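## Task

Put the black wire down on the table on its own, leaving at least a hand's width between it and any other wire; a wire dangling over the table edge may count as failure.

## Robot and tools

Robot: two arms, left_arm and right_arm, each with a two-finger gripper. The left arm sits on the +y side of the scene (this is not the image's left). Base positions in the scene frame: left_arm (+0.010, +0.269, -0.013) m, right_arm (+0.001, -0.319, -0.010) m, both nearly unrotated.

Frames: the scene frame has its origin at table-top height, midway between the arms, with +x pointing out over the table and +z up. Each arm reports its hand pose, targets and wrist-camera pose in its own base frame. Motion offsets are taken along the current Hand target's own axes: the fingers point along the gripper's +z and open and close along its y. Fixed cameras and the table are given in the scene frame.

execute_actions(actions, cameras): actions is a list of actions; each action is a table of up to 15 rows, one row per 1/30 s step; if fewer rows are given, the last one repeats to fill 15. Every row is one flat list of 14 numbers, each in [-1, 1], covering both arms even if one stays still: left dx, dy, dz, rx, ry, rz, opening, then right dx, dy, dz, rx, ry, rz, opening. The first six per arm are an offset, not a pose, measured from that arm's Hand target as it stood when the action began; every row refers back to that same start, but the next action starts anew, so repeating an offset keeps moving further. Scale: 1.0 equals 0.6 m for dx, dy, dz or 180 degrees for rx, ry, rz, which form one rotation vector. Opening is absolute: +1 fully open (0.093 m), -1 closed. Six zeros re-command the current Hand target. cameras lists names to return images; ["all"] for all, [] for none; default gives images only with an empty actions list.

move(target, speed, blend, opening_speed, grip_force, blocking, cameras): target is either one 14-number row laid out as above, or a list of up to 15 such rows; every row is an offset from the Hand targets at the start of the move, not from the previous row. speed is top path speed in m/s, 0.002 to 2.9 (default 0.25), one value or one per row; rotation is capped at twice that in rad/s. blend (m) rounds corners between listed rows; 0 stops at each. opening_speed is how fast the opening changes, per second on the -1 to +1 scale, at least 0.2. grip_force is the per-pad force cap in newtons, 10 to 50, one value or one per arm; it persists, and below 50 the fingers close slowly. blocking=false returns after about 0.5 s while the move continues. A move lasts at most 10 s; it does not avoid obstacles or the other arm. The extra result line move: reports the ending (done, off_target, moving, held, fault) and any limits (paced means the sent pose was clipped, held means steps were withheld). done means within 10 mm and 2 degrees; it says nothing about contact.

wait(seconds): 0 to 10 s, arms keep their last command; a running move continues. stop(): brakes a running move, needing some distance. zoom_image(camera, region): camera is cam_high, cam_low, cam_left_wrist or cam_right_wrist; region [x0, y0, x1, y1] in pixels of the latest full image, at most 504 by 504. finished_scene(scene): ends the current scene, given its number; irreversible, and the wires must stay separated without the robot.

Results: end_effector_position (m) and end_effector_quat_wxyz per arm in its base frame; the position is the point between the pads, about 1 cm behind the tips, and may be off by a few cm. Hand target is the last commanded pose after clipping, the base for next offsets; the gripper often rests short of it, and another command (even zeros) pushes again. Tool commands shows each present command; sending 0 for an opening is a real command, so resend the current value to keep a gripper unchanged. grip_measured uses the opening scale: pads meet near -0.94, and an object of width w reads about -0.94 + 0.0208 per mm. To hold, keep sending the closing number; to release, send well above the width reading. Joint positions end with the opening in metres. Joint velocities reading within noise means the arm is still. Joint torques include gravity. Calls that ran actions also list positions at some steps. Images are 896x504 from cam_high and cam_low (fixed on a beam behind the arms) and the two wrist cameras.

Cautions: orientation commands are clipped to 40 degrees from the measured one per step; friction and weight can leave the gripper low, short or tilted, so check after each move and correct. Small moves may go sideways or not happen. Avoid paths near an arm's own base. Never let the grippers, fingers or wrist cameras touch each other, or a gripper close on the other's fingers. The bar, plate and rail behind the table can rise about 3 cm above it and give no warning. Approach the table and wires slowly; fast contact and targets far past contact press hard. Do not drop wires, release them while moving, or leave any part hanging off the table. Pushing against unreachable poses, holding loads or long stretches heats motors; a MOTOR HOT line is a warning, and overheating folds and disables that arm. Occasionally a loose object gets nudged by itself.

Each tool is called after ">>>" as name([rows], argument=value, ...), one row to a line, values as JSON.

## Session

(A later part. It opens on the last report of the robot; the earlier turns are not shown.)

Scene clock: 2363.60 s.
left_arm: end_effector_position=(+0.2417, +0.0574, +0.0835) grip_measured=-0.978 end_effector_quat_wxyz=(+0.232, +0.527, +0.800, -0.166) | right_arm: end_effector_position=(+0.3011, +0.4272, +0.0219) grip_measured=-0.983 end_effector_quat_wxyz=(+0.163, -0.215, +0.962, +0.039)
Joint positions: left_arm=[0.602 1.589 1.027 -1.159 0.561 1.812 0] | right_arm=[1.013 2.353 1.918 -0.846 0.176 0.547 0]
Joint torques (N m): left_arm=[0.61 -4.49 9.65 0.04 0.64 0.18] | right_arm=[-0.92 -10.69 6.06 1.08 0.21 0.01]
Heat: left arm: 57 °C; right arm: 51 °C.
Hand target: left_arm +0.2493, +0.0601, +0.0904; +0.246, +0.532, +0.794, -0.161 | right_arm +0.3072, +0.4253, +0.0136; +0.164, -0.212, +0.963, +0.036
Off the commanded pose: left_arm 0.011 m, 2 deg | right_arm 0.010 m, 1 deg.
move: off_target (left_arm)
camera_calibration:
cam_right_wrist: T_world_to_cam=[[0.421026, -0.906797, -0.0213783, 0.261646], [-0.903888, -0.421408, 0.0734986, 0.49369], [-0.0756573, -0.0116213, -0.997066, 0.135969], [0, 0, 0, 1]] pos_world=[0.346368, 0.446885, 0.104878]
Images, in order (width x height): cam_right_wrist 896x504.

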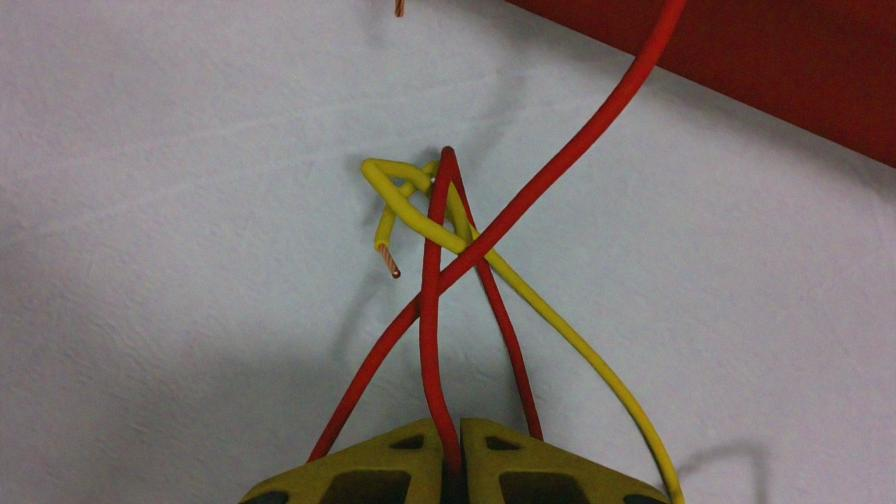

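>>> move([
  [0,0,0,0,0,0,-1,0.0012,-0.033,-0.0817,0,0,0,-1],
  [0,0,0,0,0,0,-1,0.098,-0.2003,-0.1512,0,0,0,-1],
], speed=0.07, blend=[0.02,0], cameras=["cam_right_wrist", "cam_high"])

>>> zoom_image(camera="cam_high", region=[290, 260, 500, 390])

Scene clock: 2378.57 s.
left_arm: end_effector_position=(+0.2415, +0.0572, +0.0836) grip_measured=-0.978 end_effector_quat_wxyz=(+0.232, +0.527, +0.800, -0.166) | right_arm: end_effector_position=(+0.2757, +0.2790, +0.0637) grip_measured=-0.984 end_effector_quat_wxyz=(+0.144, -0.216, +0.966, +0.016)
Joint positions: left_arm=[0.602 1.589 1.027 -1.161 0.562 1.812 0] | right_arm=[0.852 1.836 1.307 -0.788 0.143 0.394 0]
Joint torques (N m): left_arm=[0.36 -4.42 9.8 0.02 0.63 0.22] | right_arm=[-0.96 -12.01 5.72 0.96 0.03 -0.01]
Heat: left arm: 58 °C; right arm: 50 °C.
Hand target: left_arm +0.2493, +0.0601, +0.0904; +0.246, +0.532, +0.794, -0.161 | right_arm +0.2801, +0.2802, +0.0797; +0.164, -0.212, +0.963, +0.036
Off the commanded pose: left_arm 0.011 m, 2 deg | right_arm 0.017 m, 3 deg.
move: off_target (left_arm, right_arm)
camera_calibration:
cam_right_wrist: T_world_to_cam=[[0.414938, -0.909738, 0.0142303, 0.138974], [-0.903915, -0.410398, 0.120461, 0.399101], [-0.103748, -0.0628467, -0.992616, 0.195794], [0, 0, 0, 1]] pos_world=[0.323401, 0.302525, 0.144295]
Images, in order (width x height): cam_high 896x504, cam_right_wrist 896x504.

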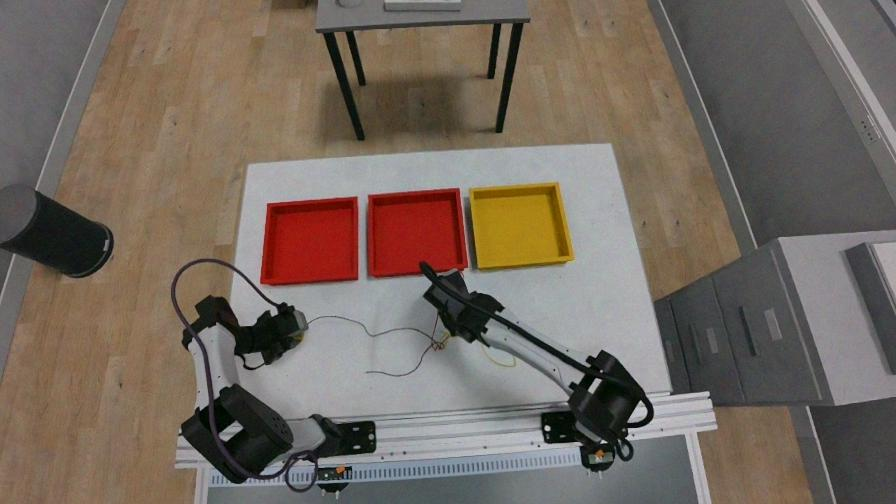

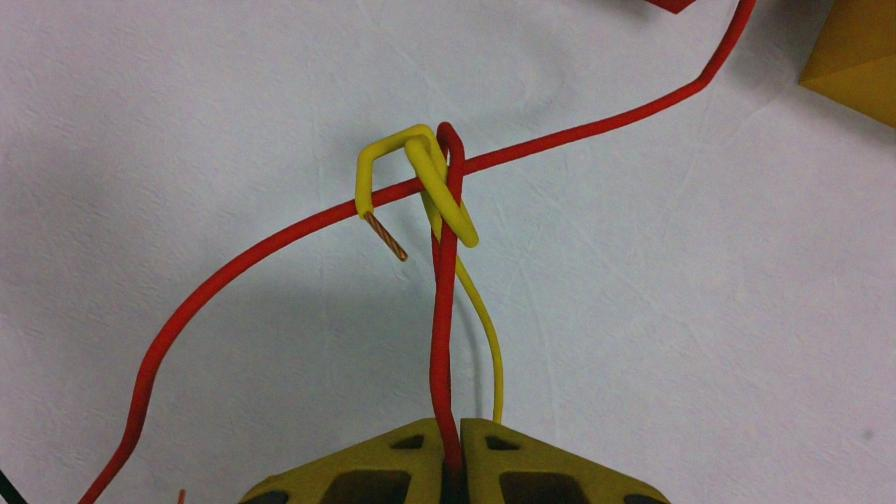

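Scaled by 2.400 from the camera's 896x504 image, which has a finer 1280x720 frame.

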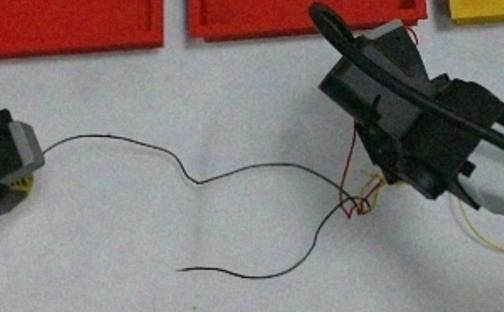

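>>> move(target=[0,0,0,0,0,0,-1,0.0473,-0.121,-0.0343,0,0,0,-1], speed=0.06, cameras=["cam_high", "cam_left_wrist"])

>>> zoom_image(camera="cam_high", region=[290, 260, 500, 390])

Scene clock: 2387.20 s.
left_arm: end_effector_position=(+0.2412, +0.0565, +0.0840) grip_measured=-0.978 end_effector_quat_wxyz=(+0.233, +0.527, +0.800, -0.168) | right_arm: end_effector_position=(+0.2776, +0.2016, +0.0792) grip_measured=-0.984 end_effector_quat_wxyz=(+0.147, -0.214, +0.965, +0.026)
Joint positions: left_arm=[0.602 1.589 1.027 -1.164 0.564 1.812 0] | right_arm=[0.668 1.61 1.104 -0.775 0.081 0.219 0]
Joint torques (N m): left_arm=[0.59 -4.48 9.88 0.05 0.56 0.16] | right_arm=[-0.64 -9.4 5.56 0.99 0.14 -0.07]
Heat: left arm: 58 °C; right arm: 50 °C.
Hand target: left_arm +0.2493, +0.0601, +0.0904; +0.246, +0.533, +0.794, -0.161 | right_arm +0.2801, +0.2001, +0.0897; +0.164, -0.212, +0.963, +0.036
Off the commanded pose: left_arm 0.011 m, 2 deg | right_arm 0.011 m, 2 deg.
move: off_target (left_arm, right_arm)
camera_calibration:
cam_left_wrist: T_world_to_cam=[[-0.927838, -0.37183, 0.0292999, 0.241257], [-0.372071, 0.917219, -0.142383, 0.0881758], [0.0260679, -0.14301, -0.989378, 0.174706], [0, 0, 0, 1]] pos_world=[0.252101, 0.0338149, 0.178336]
Images, in order (width x height): cam_high 896x504, cam_left_wrist 896x504.

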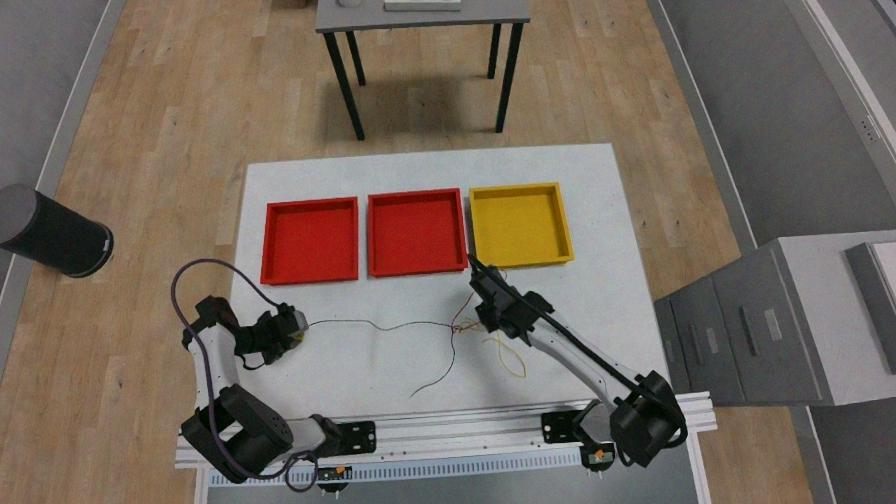

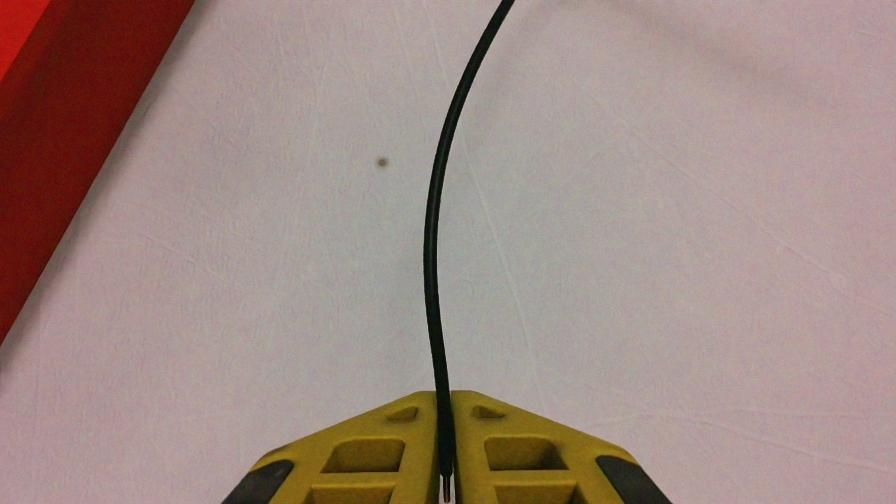

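Scaled by 2.400 from the camera's 896x504 image, which has a finer 1280x720 frame.

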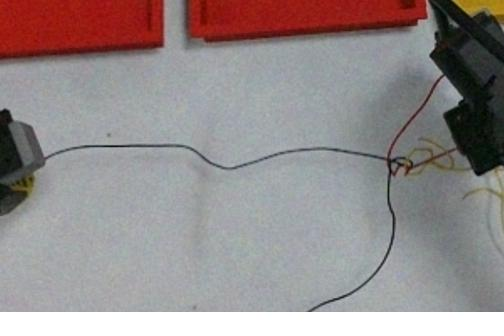

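>>> move(target=[0,0,0,0,0,0,-1,0.0296,-0.0756,-0.0214,0,0,0,-1], speed=0.05, cameras=["cam_high", "cam_left_wrist"])

>>> zoom_image(camera="cam_high", region=[400, 270, 560, 390])

Scene clock: 2398.00 s.
left_arm: end_effector_position=(+0.2406, +0.0551, +0.0847) grip_measured=-0.978 end_effector_quat_wxyz=(+0.235, +0.525, +0.800, -0.172) | right_arm: end_effector_position=(+0.2819, +0.1566, +0.0893) grip_measured=-0.984 end_effector_quat_wxyz=(+0.158, -0.214, +0.963, +0.037)
Joint positions: left_arm=[0.602 1.589 1.027 -1.17 0.57 1.813 0] | right_arm=[0.519 1.493 1.022 -0.775 0.023 0.077 0]
Joint torques (N m): left_arm=[0.43 -4.51 9.8 0.09 0.54 0.14] | right_arm=[-0.96 -8.32 5.75 0.84 0.1 -0.05]
Heat: left arm: 58 °C; right arm: 49 °C.
Hand target: left_arm +0.2493, +0.0601, +0.0903; +0.246, +0.533, +0.794, -0.161 | right_arm +0.2800, +0.1502, +0.0960; +0.164, -0.212, +0.963, +0.036
Off the commanded pose: left_arm 0.012 m, 2 deg | right_arm 0.009 m, 1 deg.
move: off_target (left_arm)
camera_calibration:
cam_left_wrist: T_world_to_cam=[[-0.927555, -0.372122, 0.0341512, 0.239685], [-0.372896, 0.915785, -0.149288, 0.0902664], [0.0242782, -0.151208, -0.988204, 0.176019], [0, 0, 0, 1]] pos_world=[0.251707, 0.0331428, 0.179233]
Images, in order (width x height): cam_high 896x504, cam_left_wrist 896x504.

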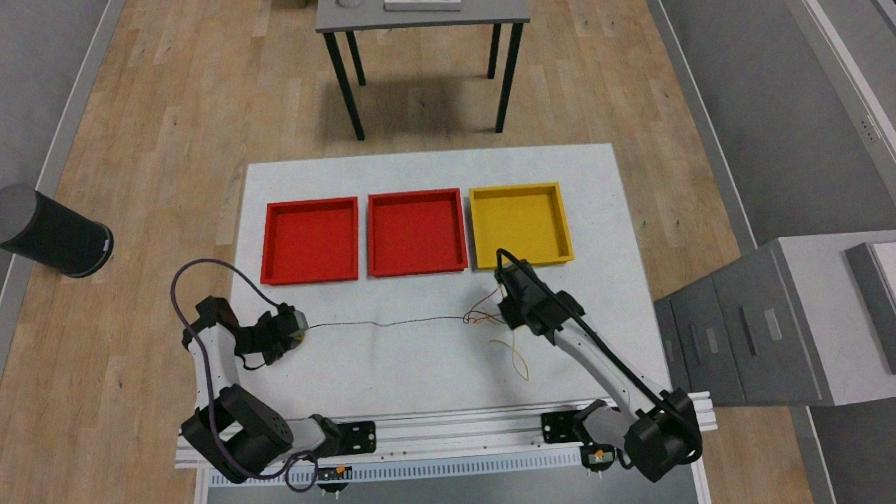

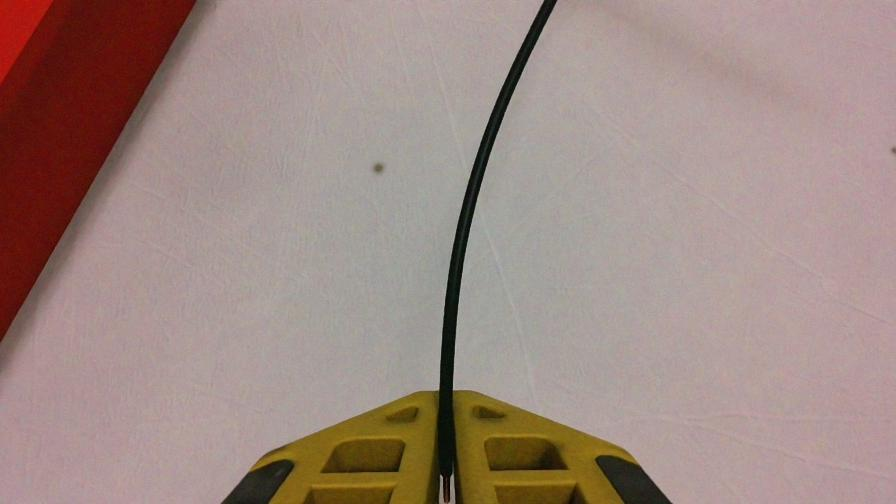

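Scaled by 3.150 from the camera's 896x504 image, which has a finer 1280x720 frame.

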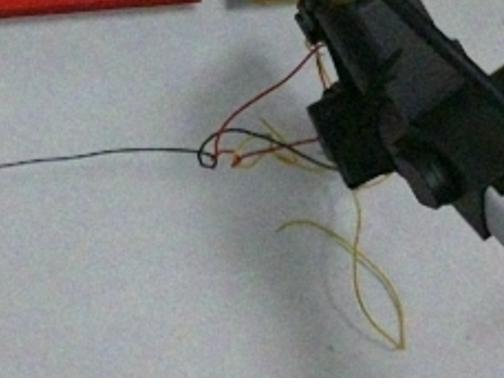

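>>> move(target=[0,0,0,0,0,0,-1,0.0473,-0.121,-0.0343,0,0,0,-1], speed=0.05, cameras=["cam_high", "cam_right_wrist"])

>>> zoom_image(camera="cam_high", region=[400, 270, 600, 400])

Scene clock: 2404.27 s.
left_arm: end_effector_position=(+0.2364, +0.0431, +0.0906) grip_measured=-0.978 end_effector_quat_wxyz=(+0.244, +0.516, +0.796, -0.201) | right_arm: end_effector_position=(+0.2820, +0.0896, +0.1035) grip_measured=-0.984 end_effector_quat_wxyz=(+0.162, -0.222, +0.959, +0.069)
Joint positions: left_arm=[0.596 1.589 1.027 -1.219 0.613 1.813 0] | right_arm=[0.231 1.374 0.971 -0.839 -0.135 -0.202 0]
Joint torques (N m): left_arm=[1.1 -4.72 9.92 0.42 0.2 0.2] | right_arm=[-2.29 -6.86 5.94 0.77 0.65 -0.1]
Heat: left arm: 58 °C; right arm: 48 °C.
Hand target: left_arm +0.2493, +0.0601, +0.0903; +0.246, +0.533, +0.794, -0.161 | right_arm +0.2800, +0.0702, +0.1061; +0.164, -0.212, +0.963, +0.036
Off the commanded pose: left_arm 0.021 m, 5 deg | right_arm 0.020 m, 4 deg.
move: off_target (left_arm, right_arm)
camera_calibration:
cam_right_wrist: T_world_to_cam=[[0.442529, -0.893494, -0.0764047, -0.0362913], [-0.892372, -0.447178, 0.0608592, 0.32852], [-0.0885438, 0.0412495, -0.995218, 0.210722], [0, 0, 0, 1]] pos_world=[0.327881, 0.105789, 0.186948]
Images, in order (width x height): cam_high 896x504, cam_right_wrist 896x504.

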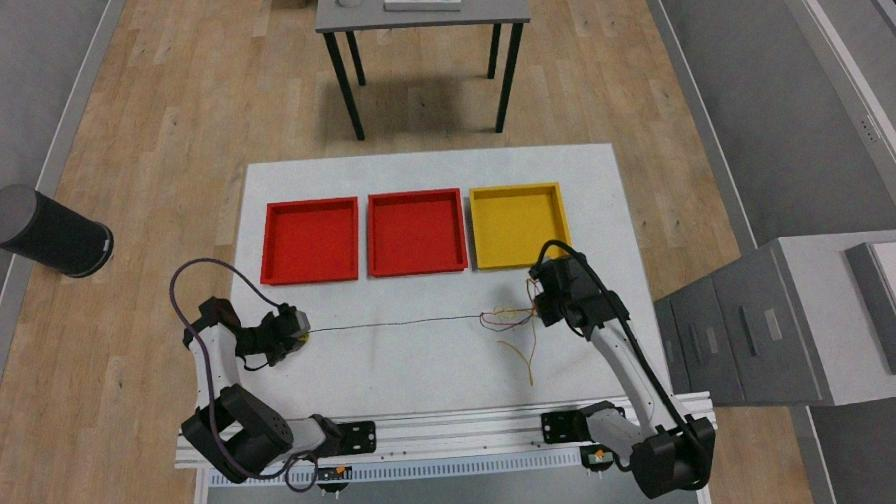

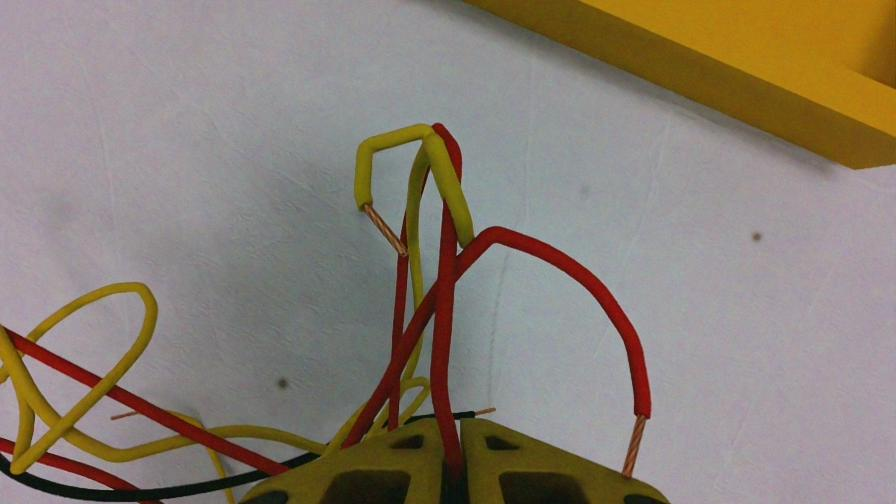

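Scaled by 2.520 from the camera's 896x504 image, which has a finer 1280x720 frame.

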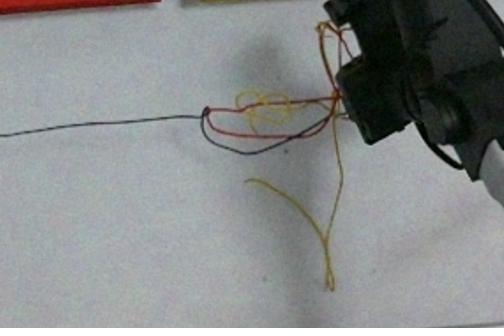

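>>> move([
  [0,0,0,0,0,0,-1,0.0193,0.0453,0.1187,0,0,0,-1],
  [0,0,0,0,0,0,-1,0.0193,0.0453,0.1187,0,0,0,-0.3],
  [0,0,0,0,0,0,-1,-0.0253,0.0453,-0.0087,0,0,0,-0.3],
  [0,0,0,0,0,0,-1,-0.0383,0.3548,-0.0287,0,0,0,-0.3],
], speed=0.15, blend=[0,0,0.02,0], opening_speed=1.0, cameras=["cam_right_wrist"])

Scene clock: 2424.27 s.
left_arm: end_effector_position=(+0.2406, +0.0516, +0.0863) grip_measured=-0.978 end_effector_quat_wxyz=(+0.239, +0.524, +0.797, -0.179) | right_arm: end_effector_position=(+0.2001, +0.2654, +0.1235) grip_measured=-0.301 end_effector_quat_wxyz=(+0.155, -0.217, +0.963, +0.037)
Joint positions: left_arm=[0.599 1.589 1.027 -1.179 0.585 1.813 0] | right_arm=[1.009 1.552 1.221 -0.966 0.166 0.543 0.031]
Joint torques (N m): left_arm=[0.75 -4.49 9.87 0.17 0.45 0.17] | right_arm=[0.64 -4.71 9.44 0.78 0.35 0.11]
Heat: left arm: 58 °C; right arm: 48 °C.
Hand target: left_arm +0.2493, +0.0601, +0.0903; +0.246, +0.533, +0.794, -0.161 | right_arm +0.2051, +0.2701, +0.1298; +0.164, -0.212, +0.963, +0.036
Off the commanded pose: left_arm 0.013 m, 2 deg | right_arm 0.009 m, 1 deg.
move: off_target (left_arm)
camera_calibration:
cam_right_wrist: T_world_to_cam=[[0.422856, -0.905982, -0.0197271, 0.15881], [-0.901677, -0.422819, 0.0905646, 0.324592], [-0.0903909, -0.0205083, -0.995695, 0.233003], [0, 0, 0, 1]] pos_world=[0.246585, 0.285901, 0.205736]
Images, in order (width x height): cam_right_wrist 896x504.

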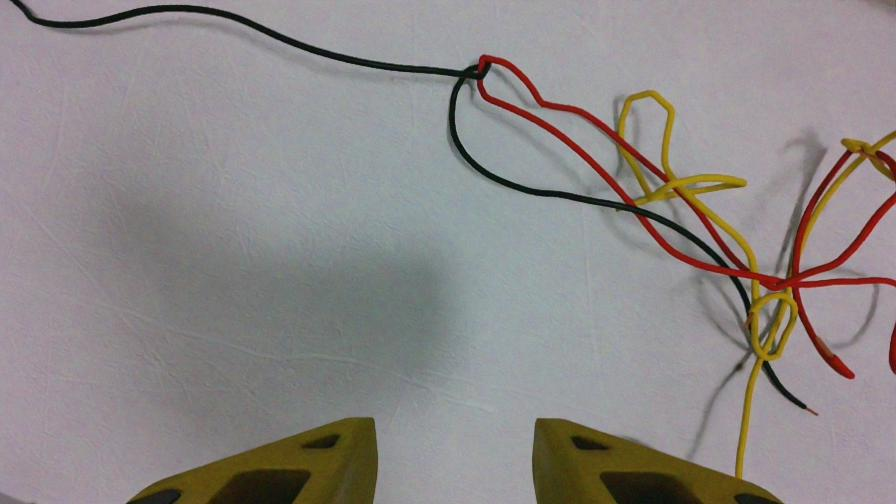

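>>> zoom_image(camera="cam_right_wrist", region=[440, 35, 550, 135])

>>> zoom_image(camera="cam_right_wrist", region=[580, 70, 896, 430])

Scaled by 4.582 from the camera's 896x504 image, which has a finer 1280x720 frame.

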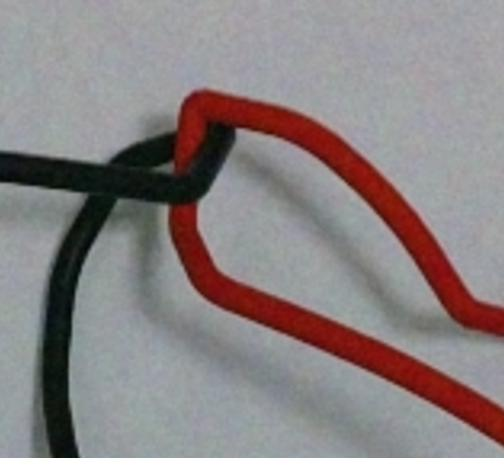

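Scaled by 1.400 from the camera's 896x504 image, which has a finer 1280x720 frame.

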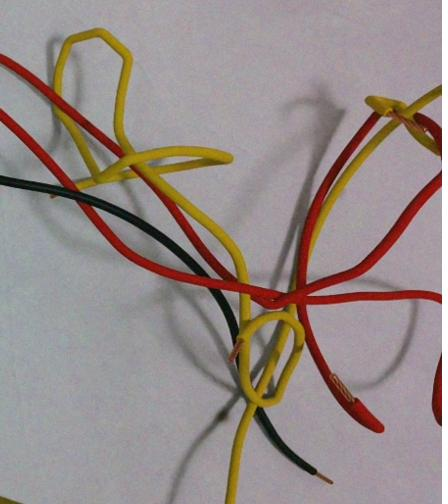

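>>> move(target=[0,0,0,0,0,0,-1,-0.1007,-0.064,0.1057,-0.0976,-0.0567,-0.2133,-0.3], speed=0.2, cameras=["cam_right_wrist"])

Scene clock: 2444.40 s.
left_arm: end_effector_position=(+0.2406, +0.0516, +0.0863) grip_measured=-0.978 end_effector_quat_wxyz=(+0.239, +0.524, +0.797, -0.179) | right_arm: end_effector_position=(+0.2837, +0.2630, +0.0867) grip_measured=-0.301 end_effector_quat_wxyz=(+0.203, -0.533, +0.810, +0.135)
Joint positions: left_arm=[0.599 1.589 1.027 -1.179 0.585 1.813 0] | right_arm=[0.644 1.66 1.121 -0.597 -0.24 -0.467 0.031]
Joint torques (N m): left_arm=[0.91 -4.6 9.77 0.11 0.42 0.16] | right_arm=[-0.84 -5.82 7.8 1.3 -0.25 -0.01]
Heat: left arm: 59 °C; right arm: 48 °C.
Hand target: left_arm +0.2493, +0.0601, +0.0903; +0.246, +0.533, +0.794, -0.161 | right_arm +0.2922, +0.2680, +0.0901; +0.217, -0.533, +0.805, +0.142
Off the commanded pose: left_arm 0.013 m, 2 deg | right_arm 0.010 m, 2 deg.
move: off_target (left_arm)
camera_calibration:
cam_right_wrist: T_world_to_cam=[[0.91715, -0.398069, -0.0193996, -0.153243], [-0.398253, -0.913549, -0.0825958, 0.403527], [0.0151563, 0.0834787, -0.996394, 0.146634], [0, 0, 0, 1]] pos_world=[0.299031, 0.2954, 0.176462]
Images, in order (width x height): cam_right_wrist 896x504.

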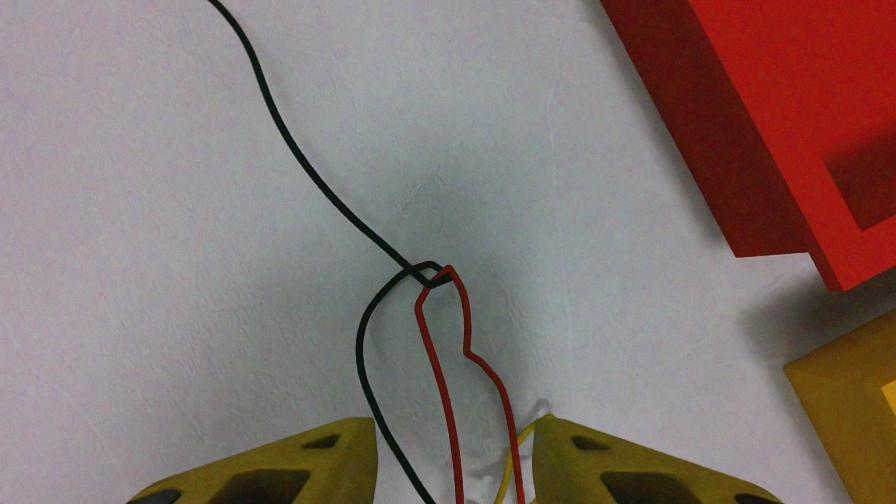

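>>> move([
  [0,0,0,0,0,0,-1,0.0478,-0.0007,0.107,0,0,0,-0.3],
  [0,0,0,0,0,0,-1,0.0478,-0.0007,0.107,0,0,0,-1],
], speed=0.1, opening_speed=0.6, cameras=["cam_right_wrist"])

Scene clock: 2455.60 s.
left_arm: end_effector_position=(+0.2406, +0.0516, +0.0863) grip_measured=-0.978 end_effector_quat_wxyz=(+0.239, +0.524, +0.797, -0.179) | right_arm: end_effector_position=(+0.2943, +0.2711, +0.0228) grip_measured=-0.983 end_effector_quat_wxyz=(+0.212, -0.534, +0.807, +0.136)
Joint positions: left_arm=[0.599 1.589 1.027 -1.179 0.585 1.813 0] | right_arm=[0.644 1.802 1.001 -0.317 -0.24 -0.468 0]
Joint torques (N m): left_arm=[0.84 -4.57 9.78 0.17 0.4 0.18] | right_arm=[0.02 -6.63 5.82 1.42 -0.22 0.04]
Heat: left arm: 59 °C; right arm: 48 °C.
Hand target: left_arm +0.2493, +0.0601, +0.0903; +0.246, +0.533, +0.794, -0.161 | right_arm +0.2955, +0.2744, +0.0201; +0.216, -0.533, +0.805, +0.142
Off the commanded pose: left_arm 0.013 m, 2 deg | right_arm 0.005 m, 1 deg.
move: off_target (left_arm)
camera_calibration:
cam_right_wrist: T_world_to_cam=[[0.917681, -0.397187, -0.0102349, -0.161718], [-0.396198, -0.912853, -0.0986288, 0.409469], [0.0298311, 0.0945648, -0.995072, 0.0747471], [0, 0, 0, 1]] pos_world=[0.308406, 0.302484, 0.113109]
Images, in order (width x height): cam_right_wrist 896x504.

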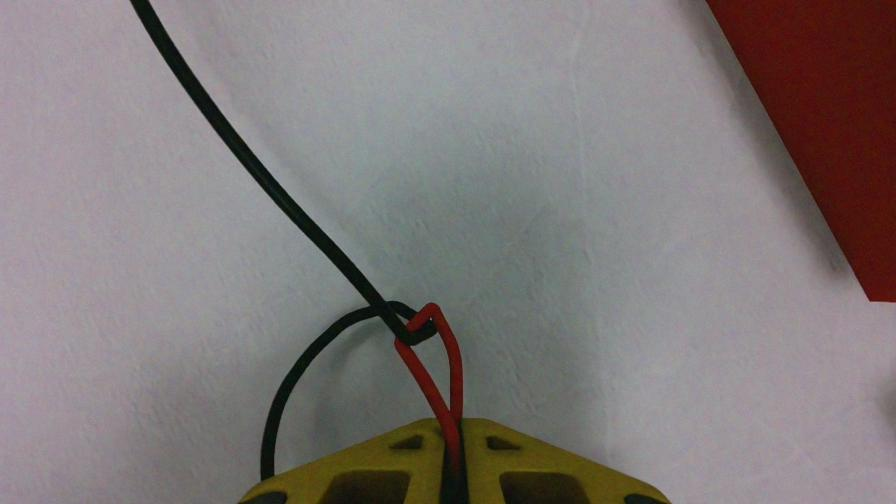

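>>> move(target=[0.1602,0.083,-0.0883,0,0,0,-1,0.0149,-0.0196,-0.0661,0,0,0,-1], speed=0.06, cameras=["cam_right_wrist", "cam_high"])

Scene clock: 2464.57 s.
left_arm: end_effector_position=(+0.2510, +0.1715, +0.0783) grip_measured=-0.978 end_effector_quat_wxyz=(+0.237, +0.511, +0.810, -0.166) | right_arm: end_effector_position=(+0.2913, +0.2513, +0.0377) grip_measured=-0.983 end_effector_quat_wxyz=(+0.201, -0.537, +0.805, +0.152)
Joint positions: left_arm=[0.875 1.938 1.415 -1.344 0.514 2.079 0] | right_arm=[0.582 1.742 1.001 -0.412 -0.301 -0.53 0]
Joint torques (N m): left_arm=[0.76 -7.28 9.66 -0.28 0.33 0.17] | right_arm=[-1.16 -10.67 5.7 1 -0.02 0.02]
Heat: left arm: 59 °C; right arm: 48 °C.
Hand target: left_arm +0.2538, +0.1801, +0.0804; +0.246, +0.533, +0.794, -0.161 | right_arm +0.2955, +0.2445, +0.0499; +0.216, -0.533, +0.805, +0.142
Off the commanded pose: left_arm 0.009 m, 3 deg | right_arm 0.015 m, 2 deg.
joint sent to its limit (left arm) — joint 6 (wrist roll), upper limit. The joint targets are off in orientation, not in position.
move: off_target (left_arm, right_arm)
camera_calibration:
cam_right_wrist: T_world_to_cam=[[0.923642, -0.380505, -0.0458424, -0.171144], [-0.383225, -0.918475, -0.0976884, 0.389244], [-0.00493412, 0.107797, -0.994161, 0.0982623], [0, 0, 0, 1]] pos_world=[0.307728, 0.281797, 0.127868]
Images, in order (width x height): cam_high 896x504, cam_right_wrist 896x504.

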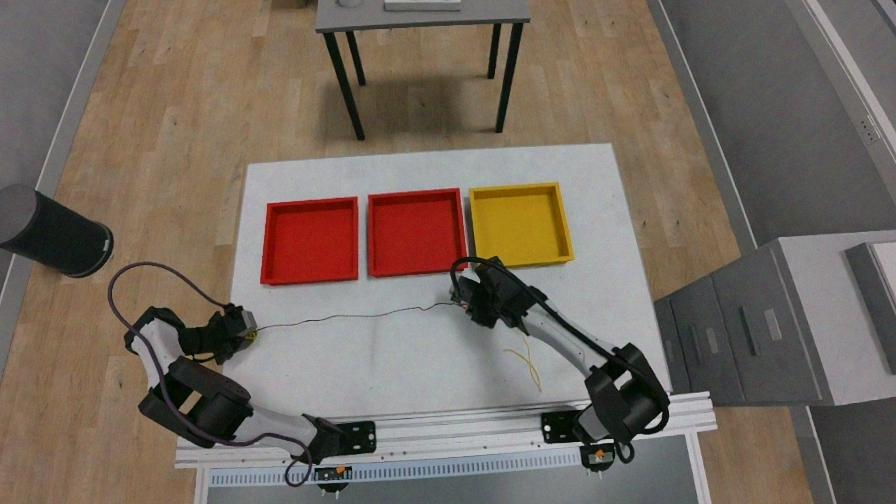

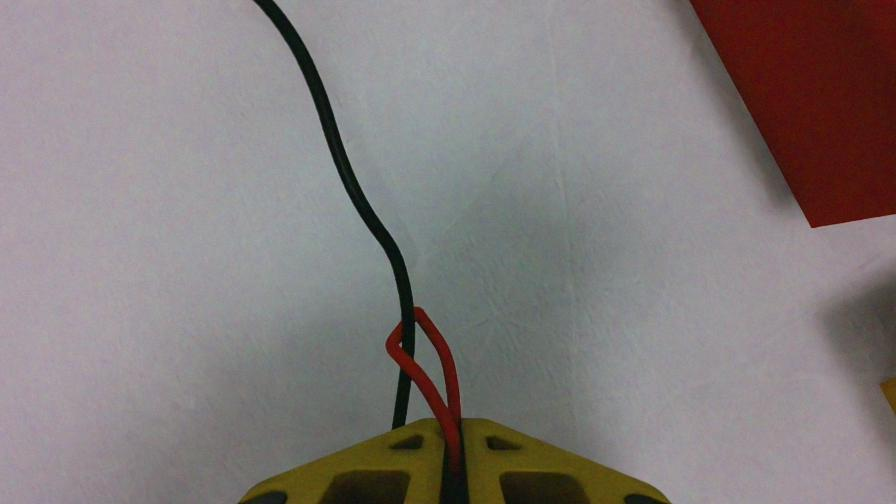

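>>> move(target=[0,0,0,0,0,0,-1,0.1743,-0.0978,-0.158,0,0,0,-1], speed=0.08, cameras=["cam_right_wrist", "cam_high"])

>>> zoom_image(camera="cam_high", region=[220, 250, 580, 410])

Scene clock: 2472.57 s.
left_arm: end_effector_position=(+0.2502, +0.1716, +0.0780) grip_measured=-0.978 end_effector_quat_wxyz=(+0.235, +0.511, +0.810, -0.166) | right_arm: end_effector_position=(+0.2880, +0.0936, +0.0630) grip_measured=-0.983 end_effector_quat_wxyz=(+0.190, -0.530, +0.813, +0.147)
Joint positions: left_arm=[0.875 1.938 1.415 -1.345 0.509 2.08 0] | right_arm=[0.074 1.546 0.928 -0.748 -0.442 -1.035 0]
Joint torques (N m): left_arm=[0.76 -7.15 9.59 -0.28 0.35 0.18] | right_arm=[-0.44 -8.09 7.87 0.68 -0.51 -0.05]
Heat: left arm: 59 °C; right arm: 48 °C.
Hand target: left_arm +0.2538, +0.1801, +0.0804; +0.246, +0.533, +0.794, -0.161 | right_arm +0.2955, +0.0947, +0.0799; +0.216, -0.533, +0.805, +0.142
Off the commanded pose: left_arm 0.009 m, 3 deg | right_arm 0.018 m, 3 deg.
joint sent to its limit (left arm) — joint 6 (wrist roll), upper limit. The joint targets are off in orientation, not in position.
move: off_target (left_arm, right_arm)
camera_calibration:
cam_right_wrist: T_world_to_cam=[[0.915748, -0.397905, -0.0554642, -0.222467], [-0.40117, -0.913092, -0.0729684, 0.248732], [-0.0216094, 0.0890712, -0.995791, 0.147108], [0, 0, 0, 1]] pos_world=[0.306687, 0.125491, 0.152299]
Images, in order (width x height): cam_high 896x504, cam_right_wrist 896x504.

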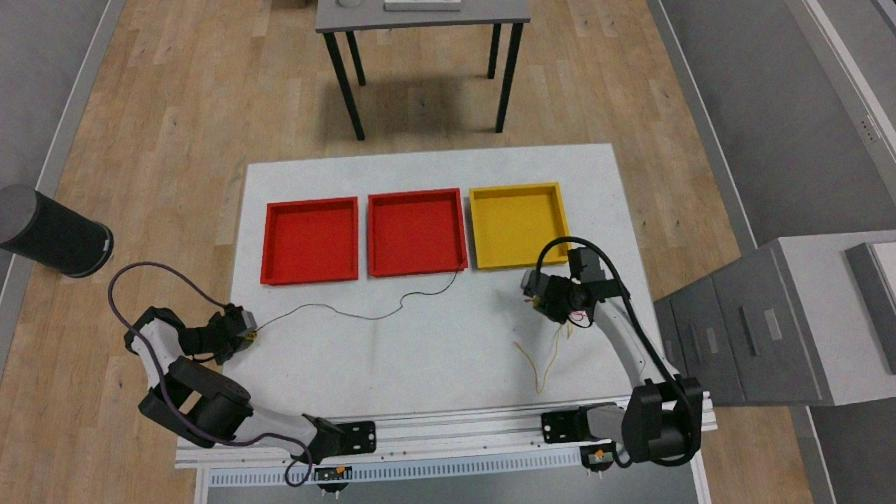

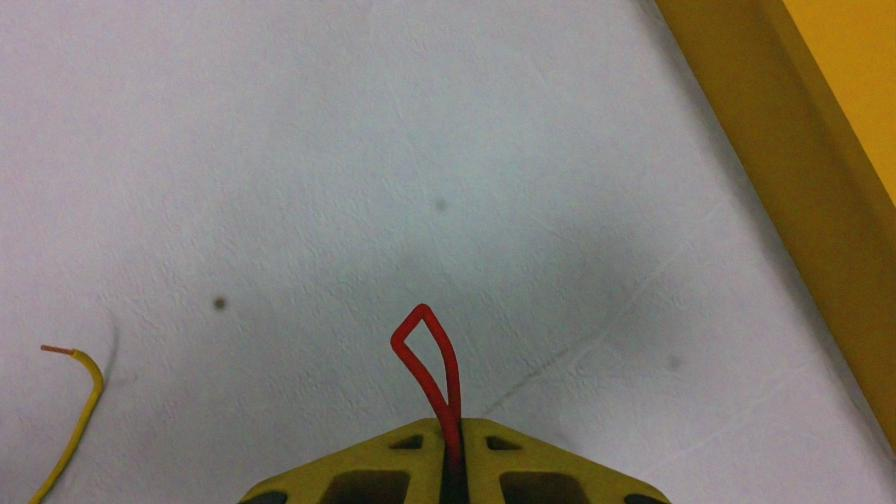

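Scaled by 1.400 from the camera's 896x504 image, which has a finer 1280x720 frame.

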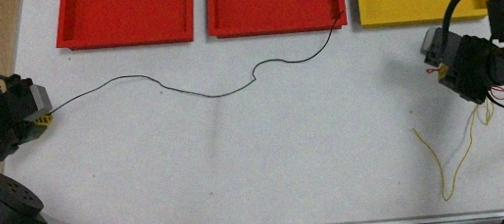

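>>> zoom_image(camera="cam_high", region=[430, 250, 500, 300])

>>> wait(seconds=0.1, cameras=["cam_low", "cam_left_wrist"])

>>> zoom_image(camera="cam_low", region=[340, 260, 620, 360])

Scaled by 7.200 from the camera's 896x504 image, which has a finer 1280x720 frame.

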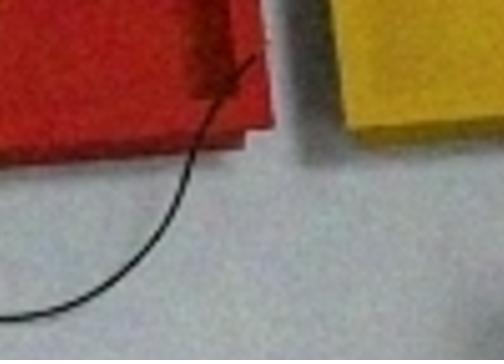

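Scene clock: 2483.67 s.
left_arm: end_effector_position=(+0.2502, +0.1716, +0.0780) grip_measured=-0.978 end_effector_quat_wxyz=(+0.235, +0.511, +0.810, -0.166) | right_arm: end_effector_position=(+0.2879, +0.0936, +0.0630) grip_measured=-0.983 end_effector_quat_wxyz=(+0.190, -0.530, +0.813, +0.147)
Joint positions: left_arm=[0.875 1.938 1.415 -1.345 0.509 2.08 0] | right_arm=[0.074 1.546 0.928 -0.748 -0.442 -1.036 0]
Joint torques (N m): left_arm=[0.68 -7.24 9.74 -0.31 0.35 0.18] | right_arm=[-0.49 -8.4 8.31 0.69 -0.47 -0.09]
Heat: left arm: 59 °C; right arm: 49 °C.
Hand target: left_arm +0.2538, +0.1801, +0.0804; +0.246, +0.533, +0.794, -0.161 | right_arm +0.2955, +0.0946, +0.0799; +0.216, -0.533, +0.805, +0.142
Tool commands: left_gripper/opening=-1.0 right_gripper/opening=-1.0
Off the commanded pose: left_arm 0.009 m, 3 deg | right_arm 0.018 m, 3 deg.
wait: 0.10 s; at rest from the start
camera_calibration:
cam_left_wrist: T_world_to_cam=[[-0.913425, -0.405476, 0.0352727, 0.29433], [-0.406184, 0.902634, -0.142362, -0.00379659], [0.0258862, -0.144364, -0.989186, 0.185361], [0, 0, 0, 1]] pos_world=[0.262508, 0.14953, 0.172434]
Images, in order (width x height): cam_low 896x504, cam_left_wrist 896x504.

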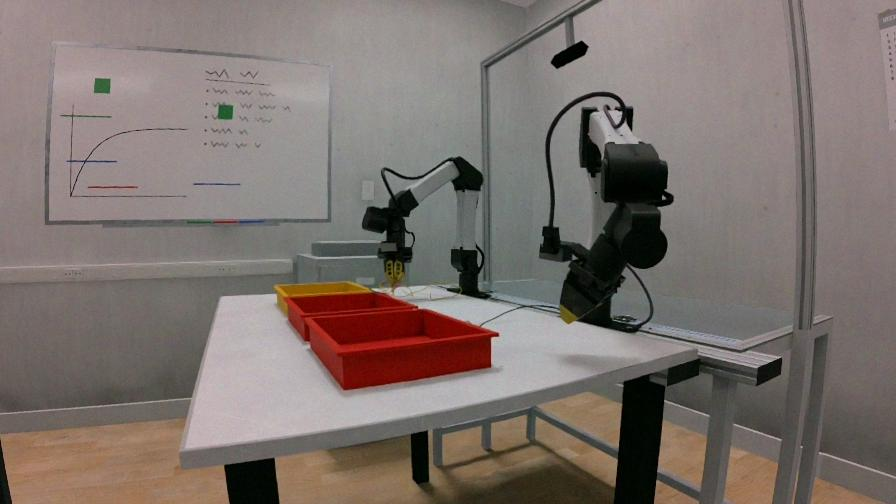

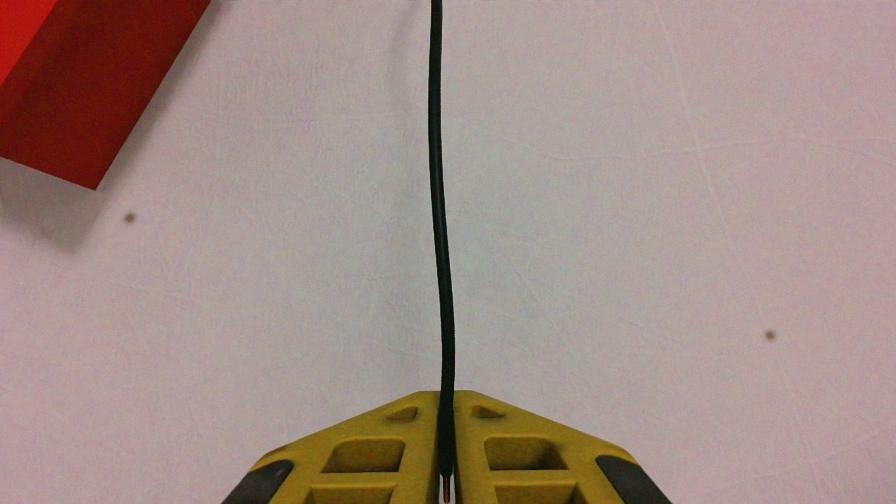

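Scaled by 1.800 from the camera's 896x504 image, which has a finer 1280x720 frame.

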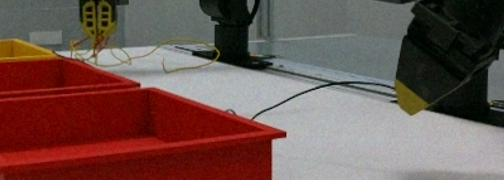

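>>> move([
  [0,0,0,0,0,0,-1,0.1146,-0.0522,-0.0468,0,0,0,-1],
  [0.045,0,0.0662,0,0,0,-1,0.152,-0.0522,0.018,0,0,0,-1],
  [0.045,0,0.0662,0,0,0,-0.5,0.152,-0.0522,0.018,0,0,0,-0.3],
  [-0.047,0,-0.069,0,0,0,-0.5,0.0565,-0.0522,-0.1475,0,0,0,-0.3],
], speed=0.12, opening_speed=0.8, cameras=["cam_high", "cam_right_wrist"])

Scene clock: 2505.73 s.
left_arm: end_effector_position=(+0.2523, +0.1748, +0.1168) grip_measured=-0.503 end_effector_quat_wxyz=(+0.231, +0.508, +0.810, -0.178) | right_arm: end_effector_position=(+0.2896, +0.0150, +0.1234) grip_measured=-0.301 end_effector_quat_wxyz=(+0.193, -0.529, +0.812, +0.154)
Joint positions: left_arm=[0.875 1.943 1.572 -1.523 0.506 2.08 0.021] | right_arm=[-0.229 1.562 1.193 -1.153 -0.497 -1.373 0.031]
Joint torques (N m): left_arm=[0.68 -10.84 9.5 -0.43 0.38 0.15] | right_arm=[-0.13 -7.79 8.72 0.32 -0.53 0]
Heat: left arm: 59 °C; right arm: 49 °C.
Hand target: left_arm +0.2535, +0.1799, +0.1305; +0.246, +0.533, +0.794, -0.161 | right_arm +0.2954, +0.0147, +0.1396; +0.216, -0.533, +0.805, +0.142
Off the commanded pose: left_arm 0.015 m, 4 deg | right_arm 0.017 m, 3 deg.
joint sent to its limit (left arm) — joint 6 (wrist roll), upper limit. The joint targets are off in orientation, not in position.
move: off_target (left_arm, right_arm); target 3's new opening was sent with left_arm's hand 0.005 m and 3 deg from that target
camera_calibration:
cam_right_wrist: T_world_to_cam=[[0.916426, -0.395121, -0.0635872, -0.251095], [-0.3995, -0.912614, -0.0868105, 0.1832], [-0.0237299, 0.104958, -0.994193, 0.21443], [0, 0, 0, 1]] pos_world=[0.308387, 0.0454713, 0.213122]
Images, in order (width x height): cam_high 896x504, cam_right_wrist 896x504.

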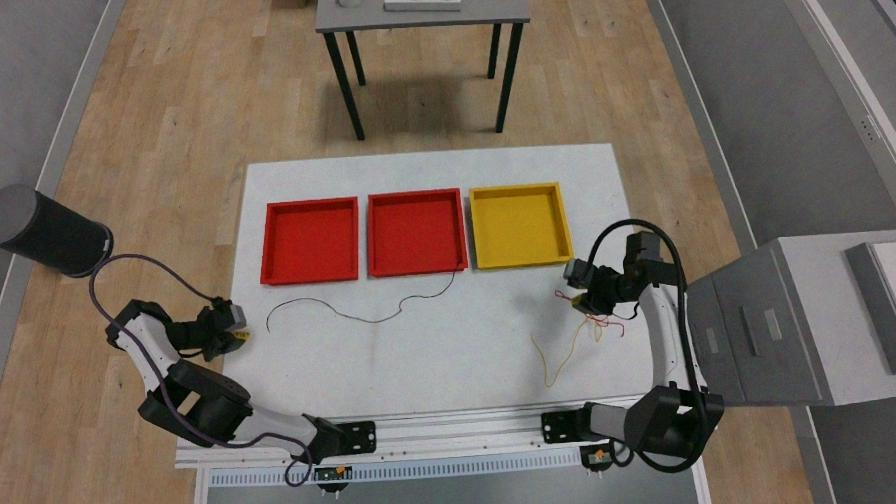

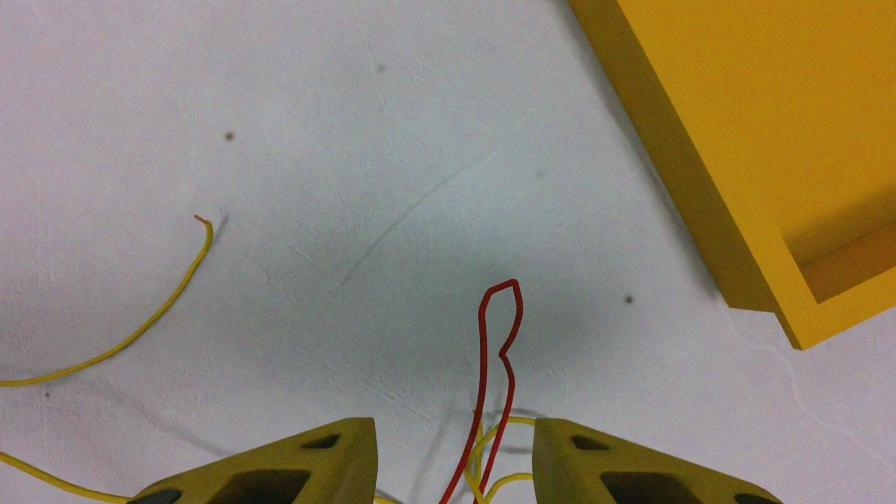

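>>> zoom_image(camera="cam_high", region=[390, 250, 480, 310])

>>> wait(seconds=0.1, cameras=["cam_low"])

>>> zoom_image(camera="cam_low", region=[390, 260, 580, 340])

Scaled by 5.600 from the camera's 896x504 image, which has a finer 1280x720 frame.

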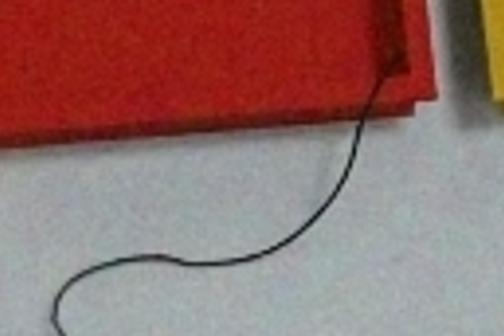

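Scene clock: 2510.17 s.
left_arm: end_effector_position=(+0.2522, +0.1747, +0.1168) grip_measured=-0.503 end_effector_quat_wxyz=(+0.231, +0.508, +0.810, -0.178) | right_arm: end_effector_position=(+0.2895, +0.0150, +0.1234) grip_measured=-0.301 end_effector_quat_wxyz=(+0.193, -0.529, +0.812, +0.155)
Joint positions: left_arm=[0.875 1.943 1.572 -1.523 0.506 2.08 0.021] | right_arm=[-0.229 1.562 1.193 -1.154 -0.497 -1.373 0.031]
Joint torques (N m): left_arm=[0.68 -10.93 9.66 -0.37 0.36 0.17] | right_arm=[-0.03 -8.1 8.65 0.29 -0.58 -0.05]
Heat: left arm: 59 °C; right arm: 49 °C.
Hand target: left_arm +0.2535, +0.1799, +0.1305; +0.246, +0.533, +0.794, -0.161 | right_arm +0.2954, +0.0147, +0.1396; +0.216, -0.533, +0.805, +0.142
Tool commands: left_gripper/opening=-0.5 right_gripper/opening=-0.3
Off the commanded pose: left_arm 0.015 m, 4 deg | right_arm 0.017 m, 3 deg.
wait: 0.10 s; at rest from the start
Images, in order (width x height): cam_low 896x504.

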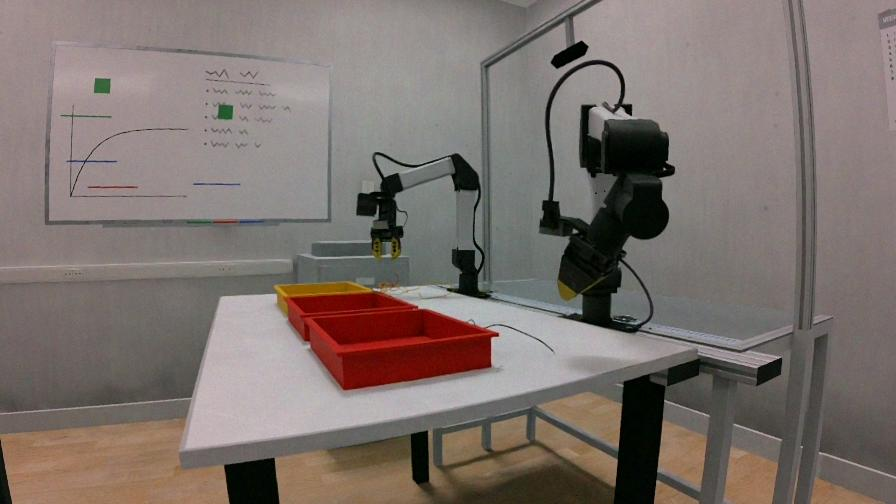

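Scaled by 2.653 from the camera's 896x504 image, which has a finer 1280x720 frame.

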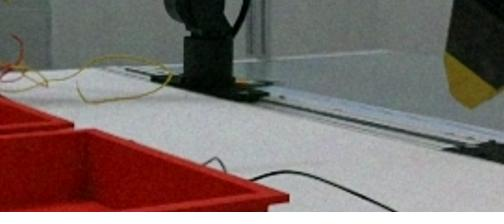

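>>> move(target=[-0.2362,-0.0555,0.221,0,0,0,-0.5,0,0,0,0,0,0,-0.3], speed=0.25, cameras=["cam_left_wrist"])

Scene clock: 2527.37 s.
left_arm: end_effector_position=(+0.2968, -0.0081, +0.0966) grip_measured=-0.503 end_effector_quat_wxyz=(+0.238, +0.534, +0.794, -0.167) | right_arm: end_effector_position=(+0.2895, +0.0150, +0.1234) grip_measured=-0.301 end_effector_quat_wxyz=(+0.193, -0.529, +0.812, +0.155)
Joint positions: left_arm=[0.293 1.6 1.092 -1.011 0.588 1.461 0.021] | right_arm=[-0.229 1.562 1.193 -1.154 -0.497 -1.373 0.031]
Joint torques (N m): left_arm=[-0.13 -8.25 5.93 0.66 0.51 -0.12] | right_arm=[-0.34 -7.88 8.61 0.33 -0.55 -0.06]
Heat: left arm: 59 °C; right arm: 49 °C.
Hand target: left_arm +0.2960, -0.0100, +0.1004; +0.246, +0.533, +0.794, -0.161 | right_arm +0.2955, +0.0147, +0.1396; +0.216, -0.533, +0.805, +0.142
Off the commanded pose: left_arm 0.004 m, 1 deg | right_arm 0.017 m, 3 deg.
move: off_target (right_arm)
camera_calibration:
cam_left_wrist: T_world_to_cam=[[-0.933435, -0.358374, 0.0163297, 0.271401], [-0.356676, 0.922202, -0.149419, 0.166181], [0.0384886, -0.145297, -0.988639, 0.172803], [0, 0, 0, 1]] pos_world=[0.305957, -0.0308815, 0.191238]
Images, in order (width x height): cam_left_wrist 896x504.

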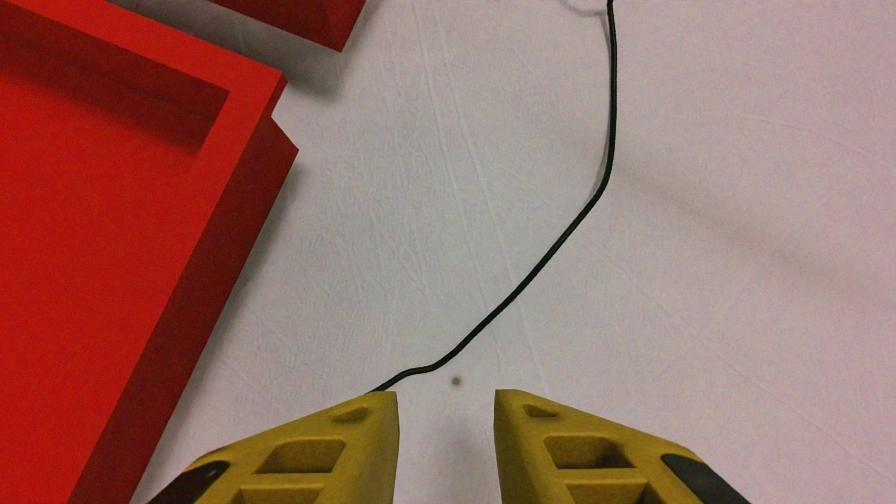

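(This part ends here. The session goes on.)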